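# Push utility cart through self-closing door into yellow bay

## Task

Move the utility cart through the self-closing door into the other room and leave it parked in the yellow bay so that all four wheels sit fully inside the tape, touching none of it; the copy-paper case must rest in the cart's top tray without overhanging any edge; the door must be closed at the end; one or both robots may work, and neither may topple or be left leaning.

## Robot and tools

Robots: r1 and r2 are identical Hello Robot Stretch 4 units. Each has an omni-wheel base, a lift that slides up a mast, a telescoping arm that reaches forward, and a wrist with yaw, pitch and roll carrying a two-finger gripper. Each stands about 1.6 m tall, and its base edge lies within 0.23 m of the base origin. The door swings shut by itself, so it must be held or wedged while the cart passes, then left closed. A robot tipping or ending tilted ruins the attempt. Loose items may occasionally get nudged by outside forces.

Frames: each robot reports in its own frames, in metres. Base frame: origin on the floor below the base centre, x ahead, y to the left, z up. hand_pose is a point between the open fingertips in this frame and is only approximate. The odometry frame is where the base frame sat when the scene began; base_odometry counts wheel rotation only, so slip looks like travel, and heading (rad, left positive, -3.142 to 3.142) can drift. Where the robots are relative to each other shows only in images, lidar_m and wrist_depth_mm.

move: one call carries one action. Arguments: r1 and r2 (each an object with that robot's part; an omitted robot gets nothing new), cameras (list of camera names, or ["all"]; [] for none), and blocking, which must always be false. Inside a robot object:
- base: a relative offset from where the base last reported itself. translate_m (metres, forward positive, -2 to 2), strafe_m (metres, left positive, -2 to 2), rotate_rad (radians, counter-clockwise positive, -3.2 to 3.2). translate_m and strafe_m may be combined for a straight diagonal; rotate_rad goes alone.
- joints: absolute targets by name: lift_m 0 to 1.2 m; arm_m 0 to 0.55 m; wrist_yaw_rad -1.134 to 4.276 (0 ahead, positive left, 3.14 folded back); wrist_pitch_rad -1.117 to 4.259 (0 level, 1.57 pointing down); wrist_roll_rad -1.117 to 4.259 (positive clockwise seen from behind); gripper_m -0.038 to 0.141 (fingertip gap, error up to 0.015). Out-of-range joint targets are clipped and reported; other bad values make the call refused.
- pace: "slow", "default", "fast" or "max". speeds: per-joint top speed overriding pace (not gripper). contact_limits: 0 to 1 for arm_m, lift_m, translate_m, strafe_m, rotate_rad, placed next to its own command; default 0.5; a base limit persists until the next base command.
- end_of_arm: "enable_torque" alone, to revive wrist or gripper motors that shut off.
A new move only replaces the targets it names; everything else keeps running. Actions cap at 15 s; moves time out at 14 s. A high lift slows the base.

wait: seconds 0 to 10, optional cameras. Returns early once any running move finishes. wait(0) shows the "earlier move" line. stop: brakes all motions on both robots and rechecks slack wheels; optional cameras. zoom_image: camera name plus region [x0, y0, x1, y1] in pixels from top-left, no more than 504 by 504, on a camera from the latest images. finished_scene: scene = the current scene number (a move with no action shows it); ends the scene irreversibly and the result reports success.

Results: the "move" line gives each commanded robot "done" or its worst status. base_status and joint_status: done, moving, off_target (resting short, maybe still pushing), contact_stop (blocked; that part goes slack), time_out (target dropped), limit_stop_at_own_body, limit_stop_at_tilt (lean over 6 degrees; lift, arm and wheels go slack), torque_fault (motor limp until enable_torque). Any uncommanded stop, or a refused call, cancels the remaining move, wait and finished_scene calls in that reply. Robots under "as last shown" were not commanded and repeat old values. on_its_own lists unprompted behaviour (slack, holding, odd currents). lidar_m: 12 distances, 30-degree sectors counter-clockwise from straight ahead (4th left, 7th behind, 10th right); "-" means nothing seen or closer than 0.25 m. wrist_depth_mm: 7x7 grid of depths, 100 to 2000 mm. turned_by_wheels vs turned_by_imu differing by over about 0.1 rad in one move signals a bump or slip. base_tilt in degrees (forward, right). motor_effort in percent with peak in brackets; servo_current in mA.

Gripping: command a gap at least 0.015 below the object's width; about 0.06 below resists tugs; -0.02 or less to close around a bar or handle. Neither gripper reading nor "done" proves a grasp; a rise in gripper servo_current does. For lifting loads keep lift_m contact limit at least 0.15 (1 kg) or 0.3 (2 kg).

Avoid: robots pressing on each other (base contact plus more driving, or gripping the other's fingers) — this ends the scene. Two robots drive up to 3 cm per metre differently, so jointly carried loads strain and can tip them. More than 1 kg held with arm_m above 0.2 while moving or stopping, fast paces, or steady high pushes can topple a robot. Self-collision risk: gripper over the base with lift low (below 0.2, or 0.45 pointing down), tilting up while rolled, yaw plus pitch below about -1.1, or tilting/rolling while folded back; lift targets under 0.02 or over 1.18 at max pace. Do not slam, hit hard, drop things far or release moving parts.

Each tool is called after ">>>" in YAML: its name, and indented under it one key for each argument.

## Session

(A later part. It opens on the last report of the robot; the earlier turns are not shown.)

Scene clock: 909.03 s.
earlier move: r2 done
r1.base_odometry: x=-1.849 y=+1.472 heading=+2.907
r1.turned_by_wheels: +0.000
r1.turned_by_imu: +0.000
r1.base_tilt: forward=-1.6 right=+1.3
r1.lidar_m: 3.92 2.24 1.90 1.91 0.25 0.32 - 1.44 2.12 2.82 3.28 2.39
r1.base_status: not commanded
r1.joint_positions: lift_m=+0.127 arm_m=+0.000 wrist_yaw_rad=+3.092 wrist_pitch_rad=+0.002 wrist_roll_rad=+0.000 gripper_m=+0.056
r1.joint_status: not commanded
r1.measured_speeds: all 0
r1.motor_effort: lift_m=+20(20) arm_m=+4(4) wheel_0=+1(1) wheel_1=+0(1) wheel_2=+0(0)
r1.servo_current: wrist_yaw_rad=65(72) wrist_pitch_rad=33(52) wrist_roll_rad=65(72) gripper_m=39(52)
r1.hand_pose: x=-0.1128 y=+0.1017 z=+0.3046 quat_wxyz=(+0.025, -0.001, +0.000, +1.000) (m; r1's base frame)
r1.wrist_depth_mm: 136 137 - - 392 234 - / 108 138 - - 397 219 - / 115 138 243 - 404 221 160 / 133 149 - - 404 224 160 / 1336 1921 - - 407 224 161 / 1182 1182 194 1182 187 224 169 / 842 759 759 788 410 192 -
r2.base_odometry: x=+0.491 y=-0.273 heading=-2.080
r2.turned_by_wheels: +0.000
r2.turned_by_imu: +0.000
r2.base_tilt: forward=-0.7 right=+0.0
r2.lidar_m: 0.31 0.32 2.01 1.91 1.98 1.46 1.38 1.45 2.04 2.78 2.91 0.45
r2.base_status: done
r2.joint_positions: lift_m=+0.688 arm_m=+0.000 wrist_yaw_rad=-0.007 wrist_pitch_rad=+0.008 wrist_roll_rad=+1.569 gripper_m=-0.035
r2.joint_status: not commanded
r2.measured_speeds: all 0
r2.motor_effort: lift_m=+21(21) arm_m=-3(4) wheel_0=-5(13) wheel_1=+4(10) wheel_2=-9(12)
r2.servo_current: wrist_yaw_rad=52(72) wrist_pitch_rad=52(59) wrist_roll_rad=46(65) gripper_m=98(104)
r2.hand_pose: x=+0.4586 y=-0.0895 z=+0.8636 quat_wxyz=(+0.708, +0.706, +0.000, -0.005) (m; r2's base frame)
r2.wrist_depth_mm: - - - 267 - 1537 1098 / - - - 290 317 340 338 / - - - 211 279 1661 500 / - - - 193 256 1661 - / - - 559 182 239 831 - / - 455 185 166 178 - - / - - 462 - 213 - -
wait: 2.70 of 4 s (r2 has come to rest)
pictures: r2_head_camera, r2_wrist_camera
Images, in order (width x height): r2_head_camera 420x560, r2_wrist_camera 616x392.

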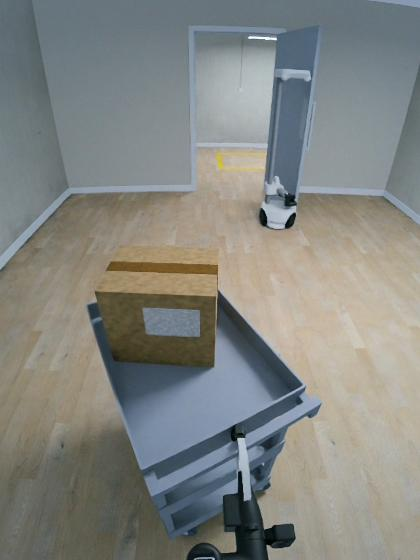

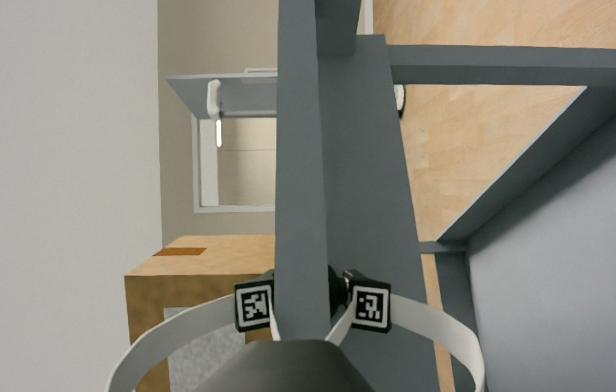

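>>> move:
  blocking: false
  r2: {"base":{"translate_m":-0.4,"strafe_m":-0.12},"pace":"slow"}

>>> wait:
  seconds: 7
  cameras: []

>>> move:
  blocking: false
  r2: {"base":{"translate_m":-0.5},"pace":"slow"}

>>> wait:
  seconds: 7
  cameras: ["r2_head_camera","r2_wrist_camera"]

Scene clock: 928.73 s.
move: r2 moving
r1: as last shown
r1.lidar_m: 3.86 2.22 1.91 1.92 0.25 0.28 - 1.44 2.15 2.84 3.28 2.38
r1.servo_current: wrist_yaw_rad=52(59) wrist_pitch_rad=39(59) wrist_roll_rad=52(65) gripper_m=39(46)
r1.wrist_depth_mm: 136 137 - - 392 234 - / 108 138 - - 399 220 - / 114 138 244 - 402 221 160 / 133 150 - - 407 223 160 / 1397 1983 - - 407 224 160 / 1205 1182 194 1205 188 223 170 / 854 759 759 788 410 193 -
r2.base_odometry: x=+0.494 y=-0.261 heading=-2.079
r2.turned_by_wheels: +0.000
r2.turned_by_imu: +0.001
r2.base_tilt: forward=-0.7 right=+0.1
r2.lidar_m: 0.34 0.32 1.98 1.93 1.90 1.45 1.38 1.44 2.00 2.77 2.93 0.45
r2.base_status: translate_m moving; strafe_m moving
r2.joint_positions: lift_m=+0.688 arm_m=+0.000 wrist_yaw_rad=+0.002 wrist_pitch_rad=+0.008 wrist_roll_rad=+1.569 gripper_m=-0.035
r2.joint_status: not commanded
r2.measured_speeds: translate_m=-0.049 strafe_m=-0.014 rotate_rad=+0.000 lift_m=+0.000 arm_m=+0.000 wrist_yaw_rad=+0.027 wrist_pitch_rad=+0.000 wrist_roll_rad=+0.000
r2.motor_effort: lift_m=+21(21) arm_m=-3(4) wheel_0=-2(9) wheel_1=-8(8) wheel_2=+14(14)
r2.servo_current: wrist_yaw_rad=46(59) wrist_pitch_rad=46(52) wrist_roll_rad=52(59) gripper_m=91(98)
r2.hand_pose: x=+0.4594 y=-0.0869 z=+0.8636 quat_wxyz=(+0.708, +0.706, +0.003, -0.002) (m; r2's base frame)
r2.wrist_depth_mm: - - - 268 319 1336 1025 / - - - 281 300 1464 424 / - - - 207 274 1708 488 / - - - 191 254 778 - / - - 508 181 239 831 - / - 462 184 167 178 - - / - - 473 - 216 - -
pictures: none

Scene clock: 933.67 s.
earlier move: r2 done
r1.base_odometry: x=-1.849 y=+1.472 heading=+2.907
r1.turned_by_wheels: +0.000
r1.turned_by_imu: +0.000
r1.base_tilt: forward=-1.6 right=+1.3
r1.lidar_m: 3.91 2.22 1.91 1.91 0.25 0.30 - 1.42 2.18 2.82 3.26 2.72
r1.base_status: not commanded
r1.joint_positions: lift_m=+0.127 arm_m=+0.000 wrist_yaw_rad=+3.092 wrist_pitch_rad=+0.002 wrist_roll_rad=+0.000 gripper_m=+0.056
r1.joint_status: not commanded
r1.measured_speeds: all 0
r1.motor_effort: lift_m=+20(20) arm_m=+4(4) wheel_0=+1(2) wheel_1=+1(1) wheel_2=+0(0)
r1.servo_current: wrist_yaw_rad=52(72) wrist_pitch_rad=46(59) wrist_roll_rad=52(72) gripper_m=39(52)
r1.hand_pose: x=-0.1128 y=+0.1017 z=+0.3046 quat_wxyz=(+0.025, -0.001, +0.000, +1.000) (m; r1's base frame)
r1.wrist_depth_mm: 136 138 - - 392 234 - / 108 138 - - 397 220 - / 115 138 242 - 402 221 160 / 133 150 - - 407 224 160 / 1308 - - - 410 223 160 / 1182 1205 193 1205 187 223 170 / 854 750 759 788 410 193 -
r2.base_odometry: x=+0.581 y=+0.135 heading=-2.079
r2.turned_by_wheels: +0.000
r2.turned_by_imu: +0.002
r2.base_tilt: forward=-0.7 right=+0.1
r2.lidar_m: 0.32 0.33 2.12 2.06 1.41 1.02 0.99 1.04 1.48 2.64 2.80 0.44
r2.base_status: done
r2.joint_positions: lift_m=+0.688 arm_m=+0.000 wrist_yaw_rad=+0.005 wrist_pitch_rad=+0.008 wrist_roll_rad=+1.569 gripper_m=-0.035
r2.joint_status: not commanded
r2.measured_speeds: all 0
r2.motor_effort: lift_m=+21(21) arm_m=-4(4) wheel_0=-1(9) wheel_1=-3(9) wheel_2=+8(17)
r2.servo_current: wrist_yaw_rad=52(65) wrist_pitch_rad=52(59) wrist_roll_rad=52(59) gripper_m=98(104)
r2.hand_pose: x=+0.4597 y=-0.0859 z=+0.8636 quat_wxyz=(+0.708, +0.706, +0.005, -0.001) (m; r2's base frame)
r2.wrist_depth_mm: - - - 265 317 1336 1060 / - - - 283 297 1430 424 / - - - 207 274 1661 492 / - - - 191 254 778 - / - - 508 182 239 831 - / - 462 185 167 178 - - / - - 473 - 216 - -
wait: 4.93 of 7 s (r2 has come to rest)
pictures: none
No camera images: "cameras" was empty.

Scene clock: 934.17 s.
move: r2 moving
r1: as last shown
r1.lidar_m: 3.90 2.24 1.91 1.90 0.25 0.31 - 1.39 2.13 2.83 3.26 2.74
r1.motor_effort: lift_m=+20(20) arm_m=+4(4) wheel_0=+1(1) wheel_1=+0(1) wheel_2=+0(0)
r1.servo_current: wrist_yaw_rad=46(65) wrist_pitch_rad=52(52) wrist_roll_rad=52(65) gripper_m=46(46)
r1.wrist_depth_mm: 136 137 - - 392 234 - / 108 138 - - 397 220 - / 114 138 243 - 399 221 160 / 133 150 - - 404 224 160 / 1366 1921 - - 410 223 160 / 1182 1205 193 1182 187 222 170 / 854 759 750 809 410 193 -
r2.base_odometry: x=+0.587 y=+0.145 heading=-2.079
r2.turned_by_wheels: +0.000
r2.turned_by_imu: +0.000
r2.base_tilt: forward=-0.7 right=+0.1
r2.lidar_m: 0.30 0.34 2.12 2.09 1.40 1.03 0.98 1.04 1.45 2.64 2.75 0.47
r2.base_status: translate_m moving
r2.joint_positions: lift_m=+0.688 arm_m=+0.000 wrist_yaw_rad=+0.005 wrist_pitch_rad=+0.008 wrist_roll_rad=+1.569 gripper_m=-0.035
r2.joint_status: not commanded
r2.measured_speeds: translate_m=-0.048 strafe_m=+0.000 rotate_rad=-0.001 lift_m=+0.000 arm_m=+0.000 wrist_yaw_rad=+0.000 wrist_pitch_rad=+0.000 wrist_roll_rad=+0.000
r2.motor_effort: lift_m=+21(21) arm_m=-3(4) wheel_0=-5(7) wheel_1=-5(6) wheel_2=+11(13)
r2.servo_current: wrist_yaw_rad=52(65) wrist_pitch_rad=52(52) wrist_roll_rad=52(52) gripper_m=91(104)
r2.hand_pose: x=+0.4597 y=-0.0859 z=+0.8636 quat_wxyz=(+0.708, +0.706, +0.005, -0.001) (m; r2's base frame)
r2.wrist_depth_mm: - - - 268 317 1336 1025 / - - - 283 300 1464 424 / - - - 207 273 1661 492 / - - - 191 254 778 - / - - 508 182 239 831 - / - 462 185 167 178 - - / - - 473 - 216 - -
pictures: none

Scene clock: 939.93 s.
earlier move: r2 done
r1.base_odometry: x=-1.849 y=+1.472 heading=+2.907
r1.turned_by_wheels: +0.000
r1.turned_by_imu: +0.000
r1.base_tilt: forward=-1.6 right=+1.2
r1.lidar_m: 3.88 2.24 1.90 1.91 0.25 0.30 - 1.43 2.15 2.83 3.25 3.17
r1.base_status: not commanded
r1.joint_positions: lift_m=+0.127 arm_m=+0.000 wrist_yaw_rad=+3.092 wrist_pitch_rad=+0.002 wrist_roll_rad=+0.000 gripper_m=+0.056
r1.joint_status: not commanded
r1.measured_speeds: all 0
r1.motor_effort: lift_m=+20(20) arm_m=+4(4) wheel_0=+0(2) wheel_1=+0(1) wheel_2=+0(0)
r1.servo_current: wrist_yaw_rad=59(72) wrist_pitch_rad=39(52) wrist_roll_rad=65(72) gripper_m=39(52)
r1.hand_pose: x=-0.1128 y=+0.1017 z=+0.3046 quat_wxyz=(+0.025, -0.001, +0.000, +1.000) (m; r1's base frame)
r1.wrist_depth_mm: 136 138 - - 394 234 - / 108 138 - - 399 219 - / 114 138 242 - 402 221 160 / 133 150 - - 407 224 160 / 1336 1983 - - 410 223 160 / 1205 1182 193 1182 187 224 169 / 842 750 759 809 410 193 -
r2.base_odometry: x=+0.824 y=+0.571 heading=-2.079
r2.turned_by_wheels: +0.000
r2.turned_by_imu: +0.000
r2.base_tilt: forward=-0.7 right=+0.1
r2.lidar_m: 0.33 0.35 2.20 1.85 0.72 0.50 0.47 0.54 0.77 2.25 2.76 0.46
r2.base_status: done
r2.joint_positions: lift_m=+0.688 arm_m=+0.000 wrist_yaw_rad=+0.000 wrist_pitch_rad=+0.008 wrist_roll_rad=+1.569 gripper_m=-0.035
r2.joint_status: not commanded
r2.measured_speeds: all 0
r2.motor_effort: lift_m=+21(21) arm_m=-3(4) wheel_0=-5(14) wheel_1=-5(9) wheel_2=+5(13)
r2.servo_current: wrist_yaw_rad=52(65) wrist_pitch_rad=52(59) wrist_roll_rad=33(59) gripper_m=98(104)
r2.hand_pose: x=+0.4593 y=-0.0873 z=+0.8636 quat_wxyz=(+0.708, +0.706, +0.003, -0.003) (m; r2's base frame)
r2.wrist_depth_mm: - - - 271 290 298 297 / - - - 205 272 1618 1160 / - - - 193 257 1708 - / - - 661 185 246 820 - / - 492 466 178 236 831 - / - - 186 168 178 - - / - - 500 - 219 - -
wait: 5.77 of 7 s (r2 has come to rest)
pictures: r2_head_camera, r2_wrist_camera
Images, in order (width x height): r2_head_camera 420x560, r2_wrist_camera 616x392.

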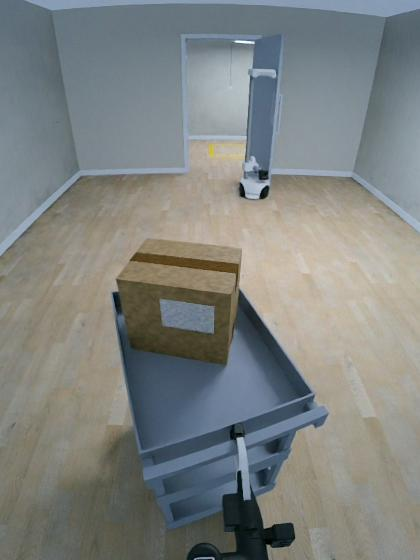

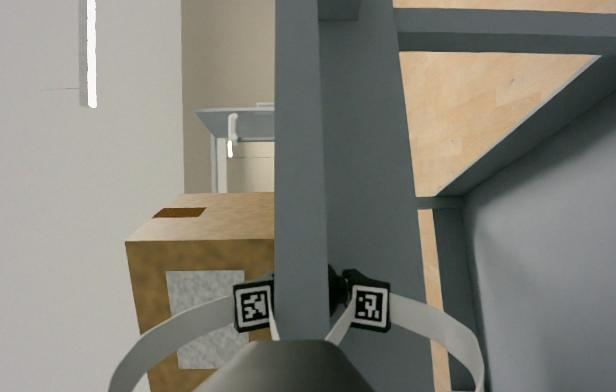

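>>> move:
  blocking: false
  r2: {"joints":{"gripper_m":0.141}}

>>> wait:
  seconds: 2
  cameras: []

>>> move:
  blocking: false
  r2: {"base":{"translate_m":-0.13},"pace":"slow"}

>>> wait:
  seconds: 2.5
  cameras: ["r2_wrist_camera"]

>>> move:
  blocking: false
  r2: {"joints":{"wrist_roll_rad":0.0}}

>>> wait:
  seconds: 2.5
  cameras: ["r2_wrist_camera","r2_head_camera"]

>>> zoom_image:
  camera: "r2_head_camera"
  region: [80, 220, 360, 560]

Scene clock: 952.10 s.
move: r2 moving
r1: as last shown
r1.base_tilt: forward=-1.6 right=+1.3
r1.lidar_m: 3.87 2.24 1.90 1.90 0.25 0.32 - 1.43 2.15 2.82 3.26 3.17
r1.motor_effort: lift_m=+20(20) arm_m=+4(4) wheel_0=+1(1) wheel_1=+0(1) wheel_2=+0(0)
r1.servo_current: wrist_yaw_rad=46(59) wrist_pitch_rad=52(52) wrist_roll_rad=52(59) gripper_m=46(46)
r1.wrist_depth_mm: 136 138 - - 394 235 - / 108 138 - - 397 220 - / 115 139 242 - 404 220 160 / 133 149 - - 410 224 160 / 1308 1983 - - 410 224 160 / 1182 1229 194 1182 187 223 170 / 854 768 759 788 410 193 -
r2.base_odometry: x=+0.824 y=+0.571 heading=-2.080
r2.turned_by_wheels: +0.000
r2.turned_by_imu: +0.000
r2.base_tilt: forward=-0.6 right=+0.1
r2.lidar_m: 0.34 0.35 2.18 1.81 0.71 0.51 0.50 0.54 0.73 2.25 2.77 0.46
r2.base_status: not commanded
r2.joint_positions: lift_m=+0.688 arm_m=+0.000 wrist_yaw_rad=+0.000 wrist_pitch_rad=+0.008 wrist_roll_rad=+1.569 gripper_m=-0.010
r2.joint_status: gripper_m moving
r2.measured_speeds: all 0
r2.motor_effort: lift_m=+21(21) arm_m=-3(4) wheel_0=-5(5) wheel_1=-4(5) wheel_2=+5(6)
r2.servo_current: wrist_yaw_rad=52(52) wrist_pitch_rad=46(59) wrist_roll_rad=52(59) gripper_m=104(104)
r2.hand_pose: x=+0.4592 y=-0.0875 z=+0.8636 quat_wxyz=(+0.708, +0.706, +0.003, -0.003) (m; r2's base frame)
r2.wrist_depth_mm: - - - 271 297 300 301 / - - - 210 277 1618 1138 / - - - 200 264 1661 - / - - 668 189 251 798 - / - 500 469 182 240 842 - / - - 187 173 182 - - / - - 504 - 223 - -
pictures: none

Scene clock: 954.10 s.
earlier move: r2 moving
r1.base_odometry: x=-1.849 y=+1.472 heading=+2.907
r1.turned_by_wheels: +0.000
r1.turned_by_imu: +0.000
r1.base_tilt: forward=-1.6 right=+1.3
r1.lidar_m: 3.89 2.23 1.91 1.89 0.25 0.30 - 1.42 2.16 2.82 3.29 3.16
r1.base_status: not commanded
r1.joint_positions: lift_m=+0.127 arm_m=+0.000 wrist_yaw_rad=+3.092 wrist_pitch_rad=+0.002 wrist_roll_rad=+0.000 gripper_m=+0.056
r1.joint_status: not commanded
r1.measured_speeds: all 0
r1.motor_effort: lift_m=+20(20) arm_m=+4(4) wheel_0=+0(1) wheel_1=+0(1) wheel_2=+0(0)
r1.servo_current: wrist_yaw_rad=52(72) wrist_pitch_rad=39(52) wrist_roll_rad=52(72) gripper_m=39(52)
r1.hand_pose: x=-0.1128 y=+0.1017 z=+0.3046 quat_wxyz=(+0.025, -0.001, +0.000, +1.000) (m; r1's base frame)
r1.wrist_depth_mm: 135 138 - - 389 234 - / 108 138 - - 399 220 - / 114 139 242 - 404 220 160 / 133 150 - - 407 223 160 / 1308 1983 - - 410 223 160 / 1182 1205 194 1205 188 224 170 / 854 750 759 788 410 193 -
r2.base_odometry: x=+0.824 y=+0.571 heading=-2.079
r2.turned_by_wheels: +0.000
r2.turned_by_imu: +0.000
r2.base_tilt: forward=-0.7 right=+0.1
r2.lidar_m: 0.36 0.37 2.20 1.81 0.71 0.52 0.48 0.52 0.78 2.23 2.78 0.47
r2.base_status: not commanded
r2.joint_positions: lift_m=+0.688 arm_m=+0.000 wrist_yaw_rad=+0.000 wrist_pitch_rad=+0.006 wrist_roll_rad=+1.569 gripper_m=+0.141
r2.joint_status: gripper_m moving
r2.measured_speeds: all 0
r2.motor_effort: lift_m=+19(21) arm_m=-3(4) wheel_0=-4(5) wheel_1=-4(5) wheel_2=+5(6)
r2.servo_current: wrist_yaw_rad=39(59) wrist_pitch_rad=46(59) wrist_roll_rad=46(65) gripper_m=78(111)
r2.hand_pose: x=+0.4592 y=-0.0875 z=+0.8642 quat_wxyz=(+0.708, +0.706, +0.002, -0.002) (m; r2's base frame)
r2.wrist_depth_mm: - - - 290 307 315 320 / - - - 285 290 1756 1205 / - - - 270 276 1708 - / - - 676 258 262 866 - / - - 484 195 251 842 - / - - 488 183 236 190 - / - - 521 - 234 778 -
wait: 2.00 s; no rest
pictures: none
No camera images: "cameras" was empty.

Scene clock: 954.60 s.
earlier move: r2 done
move: r2 moving
r1: as last shown
r1.lidar_m: 3.91 2.25 1.90 1.89 0.25 0.32 - 1.40 2.13 2.82 3.29 3.17
r1.motor_effort: lift_m=+20(20) arm_m=+4(4) wheel_0=+1(1) wheel_1=+1(1) wheel_2=+0(0)
r1.servo_current: wrist_yaw_rad=52(65) wrist_pitch_rad=46(46) wrist_roll_rad=59(65) gripper_m=39(46)
r1.wrist_depth_mm: 136 138 - - 389 234 - / 108 138 - - 402 220 - / 115 139 243 - 402 221 160 / 133 150 - - 407 223 160 / 1336 1983 - - 413 224 160 / 1182 1160 194 1205 187 224 170 / 854 750 759 788 413 192 -
r2.base_odometry: x=+0.830 y=+0.582 heading=-2.080
r2.turned_by_wheels: +0.000
r2.turned_by_imu: +0.000
r2.base_tilt: forward=-0.7 right=+0.0
r2.lidar_m: 0.39 0.35 2.19 1.80 0.70 0.51 0.47 0.52 0.74 2.19 2.78 0.45
r2.base_status: translate_m moving
r2.joint_positions: lift_m=+0.688 arm_m=+0.000 wrist_yaw_rad=+0.000 wrist_pitch_rad=+0.006 wrist_roll_rad=+1.569 gripper_m=+0.141
r2.joint_status: all done
r2.measured_speeds: translate_m=-0.048 strafe_m=+0.000 rotate_rad=+0.001 lift_m=+0.000 arm_m=+0.000 wrist_yaw_rad=+0.000 wrist_pitch_rad=+0.000 wrist_roll_rad=+0.000
r2.motor_effort: lift_m=+19(20) arm_m=-3(4) wheel_0=-6(10) wheel_1=-6(7) wheel_2=+9(9)
r2.servo_current: wrist_yaw_rad=33(52) wrist_pitch_rad=46(52) wrist_roll_rad=46(59) gripper_m=46(59)
r2.hand_pose: x=+0.4592 y=-0.0875 z=+0.8642 quat_wxyz=(+0.708, +0.706, +0.002, -0.002) (m; r2's base frame)
r2.wrist_depth_mm: - - - 294 320 327 327 / - - - 297 303 1618 1182 / - - - 279 290 1708 - / - - 691 271 274 866 - / - - 492 206 262 842 - / - - 504 195 246 190 - / - - 530 - 244 788 -
pictures: none

Scene clock: 956.67 s.
earlier move: r2 done
r1.base_odometry: x=-1.849 y=+1.472 heading=+2.907
r1.turned_by_wheels: +0.000
r1.turned_by_imu: +0.000
r1.base_tilt: forward=-1.6 right=+1.2
r1.lidar_m: 3.91 2.24 1.91 1.89 0.25 0.30 - 1.44 2.11 2.84 3.28 3.15
r1.base_status: not commanded
r1.joint_positions: lift_m=+0.127 arm_m=+0.000 wrist_yaw_rad=+3.092 wrist_pitch_rad=+0.002 wrist_roll_rad=+0.000 gripper_m=+0.056
r1.joint_status: not commanded
r1.measured_speeds: all 0
r1.motor_effort: lift_m=+20(20) arm_m=+4(4) wheel_0=+1(1) wheel_1=+0(1) wheel_2=+0(0)
r1.servo_current: wrist_yaw_rad=59(65) wrist_pitch_rad=33(46) wrist_roll_rad=52(72) gripper_m=39(52)
r1.hand_pose: x=-0.1128 y=+0.1017 z=+0.3046 quat_wxyz=(+0.025, -0.001, +0.000, +1.000) (m; r1's base frame)
r1.wrist_depth_mm: 136 137 - - 392 235 - / 108 138 - - 399 220 - / 115 138 243 - 399 220 160 / 134 150 - - 404 223 160 / 1336 1983 - - 413 224 160 / 1229 1182 194 1205 188 223 170 / 842 750 759 798 407 193 -
r2.base_odometry: x=+0.888 y=+0.684 heading=-2.079
r2.turned_by_wheels: +0.000
r2.turned_by_imu: +0.000
r2.base_tilt: forward=-0.7 right=+0.1
r2.lidar_m: 0.48 2.93 2.20 1.40 0.53 0.39 0.35 0.39 0.56 1.70 2.79 0.57
r2.base_status: done
r2.joint_positions: lift_m=+0.688 arm_m=+0.000 wrist_yaw_rad=+0.000 wrist_pitch_rad=+0.006 wrist_roll_rad=+1.569 gripper_m=+0.141
r2.joint_status: all done
r2.measured_speeds: all 0
r2.motor_effort: lift_m=+19(20) arm_m=-3(4) wheel_0=-2(10) wheel_1=-3(8) wheel_2=+7(11)
r2.servo_current: wrist_yaw_rad=39(59) wrist_pitch_rad=46(52) wrist_roll_rad=46(59) gripper_m=46(59)
r2.hand_pose: x=+0.4592 y=-0.0875 z=+0.8642 quat_wxyz=(+0.708, +0.706, +0.002, -0.002) (m; r2's base frame)
r2.wrist_depth_mm: - - - - - 1661 1160 / - - - 424 439 1576 436 / - - - 407 - 1708 418 / - - - 384 904 - - / - - 615 370 375 - - / - - 627 303 212 188 - / - - 661 - - - -
wait: 2.07 of 2.5 s (r2 has come to rest)
pictures: r2_wrist_camera
Images, in order (width x height): r2_wrist_camera 616x392.

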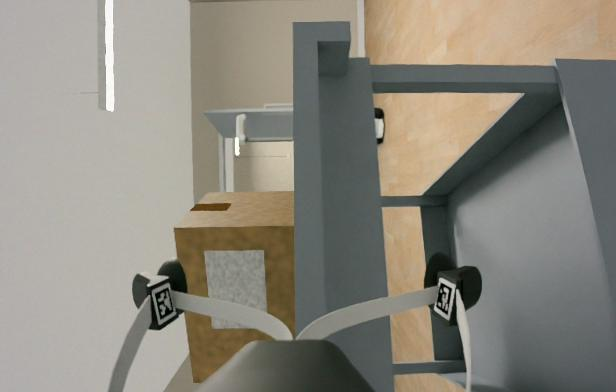

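Scene clock: 957.17 s.
move: r2 moving
r1: as last shown
r1.base_tilt: forward=-1.6 right=+1.3
r1.lidar_m: 3.90 2.26 1.90 1.90 0.25 0.30 - 1.44 2.14 2.83 3.24 3.11
r1.servo_current: wrist_yaw_rad=52(72) wrist_pitch_rad=46(46) wrist_roll_rad=39(65) gripper_m=39(46)
r1.wrist_depth_mm: 136 138 - - 392 235 - / 108 138 - - 394 219 - / 114 138 243 - 402 221 160 / 133 150 - - 404 223 160 / 1366 1983 - - 407 222 161 / 1205 1182 193 1205 187 223 170 / 842 759 750 798 410 193 -
r2.base_odometry: x=+0.888 y=+0.684 heading=-2.079
r2.turned_by_wheels: +0.000
r2.turned_by_imu: +0.000
r2.base_tilt: forward=-0.7 right=+0.1
r2.lidar_m: 0.48 2.92 2.19 1.36 0.53 0.38 0.36 0.38 0.53 1.66 2.76 0.58
r2.base_status: not commanded
r2.joint_positions: lift_m=+0.688 arm_m=+0.000 wrist_yaw_rad=+0.000 wrist_pitch_rad=+0.006 wrist_roll_rad=+0.981 gripper_m=+0.141
r2.joint_status: wrist_roll_rad moving
r2.measured_speeds: translate_m=+0.000 strafe_m=+0.000 rotate_rad=+0.000 lift_m=+0.000 arm_m=+0.000 wrist_yaw_rad=+0.000 wrist_pitch_rad=+0.000 wrist_roll_rad=-1.820
r2.motor_effort: lift_m=+19(20) arm_m=-3(4) wheel_0=-3(3) wheel_1=-3(4) wheel_2=+7(7)
r2.servo_current: wrist_yaw_rad=46(59) wrist_pitch_rad=52(59) wrist_roll_rad=91(91) gripper_m=46(52)
r2.hand_pose: x=+0.4592 y=-0.0875 z=+0.8642 quat_wxyz=(+0.882, +0.471, +0.003, -0.002) (m; r2's base frame)
r2.wrist_depth_mm: - - - - - - - / - - - - 377 - 1808 / - - - - 415 449 1576 / - - 615 621 402 - 442 / - - 640 375 384 707 - / - - 640 304 200 186 - / - - - - - - -
pictures: none

Scene clock: 958.17 s.
earlier move: r2 done
r1.base_odometry: x=-1.849 y=+1.472 heading=+2.907
r1.turned_by_wheels: +0.000
r1.turned_by_imu: +0.000
r1.base_tilt: forward=-1.6 right=+1.3
r1.lidar_m: 3.91 2.22 1.91 1.92 0.25 0.29 - 1.42 2.12 2.81 3.27 3.13
r1.base_status: not commanded
r1.joint_positions: lift_m=+0.127 arm_m=+0.000 wrist_yaw_rad=+3.092 wrist_pitch_rad=+0.002 wrist_roll_rad=+0.000 gripper_m=+0.056
r1.joint_status: not commanded
r1.measured_speeds: all 0
r1.motor_effort: lift_m=+20(20) arm_m=+4(4) wheel_0=+0(1) wheel_1=+0(1) wheel_2=+0(0)
r1.servo_current: wrist_yaw_rad=65(72) wrist_pitch_rad=46(52) wrist_roll_rad=46(65) gripper_m=39(46)
r1.hand_pose: x=-0.1128 y=+0.1017 z=+0.3046 quat_wxyz=(+0.025, -0.001, +0.000, +1.000) (m; r1's base frame)
r1.wrist_depth_mm: 136 137 - - 392 234 - / 108 138 - - 397 220 - / 114 139 242 - 402 220 160 / 133 150 - - 404 223 161 / 1336 1983 - - 410 223 160 / 1205 1205 194 1182 188 223 170 / 842 759 750 798 410 192 -
r2.base_odometry: x=+0.888 y=+0.684 heading=-2.079
r2.turned_by_wheels: +0.000
r2.turned_by_imu: +0.000
r2.base_tilt: forward=-0.7 right=+0.1
r2.lidar_m: 0.47 2.93 2.20 1.38 0.52 0.37 0.37 0.40 0.55 1.66 2.76 0.56
r2.base_status: not commanded
r2.joint_positions: lift_m=+0.688 arm_m=+0.000 wrist_yaw_rad=+0.000 wrist_pitch_rad=+0.006 wrist_roll_rad=+0.002 gripper_m=+0.141
r2.joint_status: all done
r2.measured_speeds: all 0
r2.motor_effort: lift_m=+19(20) arm_m=-3(4) wheel_0=-3(3) wheel_1=-3(4) wheel_2=+6(7)
r2.servo_current: wrist_yaw_rad=46(59) wrist_pitch_rad=46(59) wrist_roll_rad=46(104) gripper_m=52(59)
r2.hand_pose: x=+0.4592 y=-0.0875 z=+0.8642 quat_wxyz=(+1.000, +0.001, +0.003, +0.000) (m; r2's base frame)
r2.wrist_depth_mm: - - - - - - - / - - - - - - - / - - 640 615 - - - / - - 647 621 - - - / - 298 301 320 338 373 - / 264 270 351 370 394 377 - / 1808 831 - - 1921 1618 1808
wait: 1.00 of 2.5 s (r2 has come to rest)
pictures: r2_head_camera, r2_wrist_camera
Images, in order (width x height): r2_head_camera 420x560, r2_wrist_camera 616x392.

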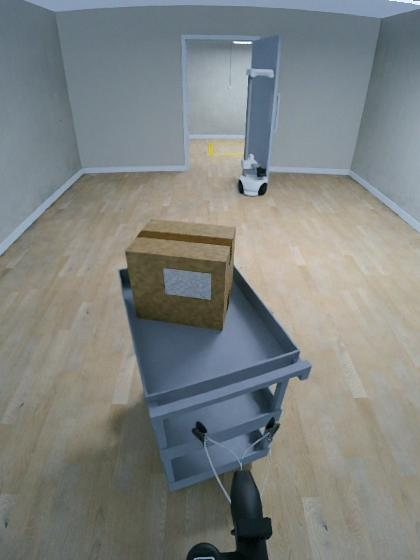

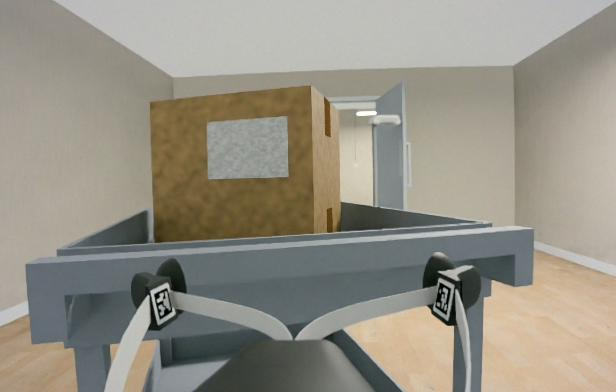

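Scaled by 1.482 from the camera's 420x560 image, which has a finer 1200x1600 frame.

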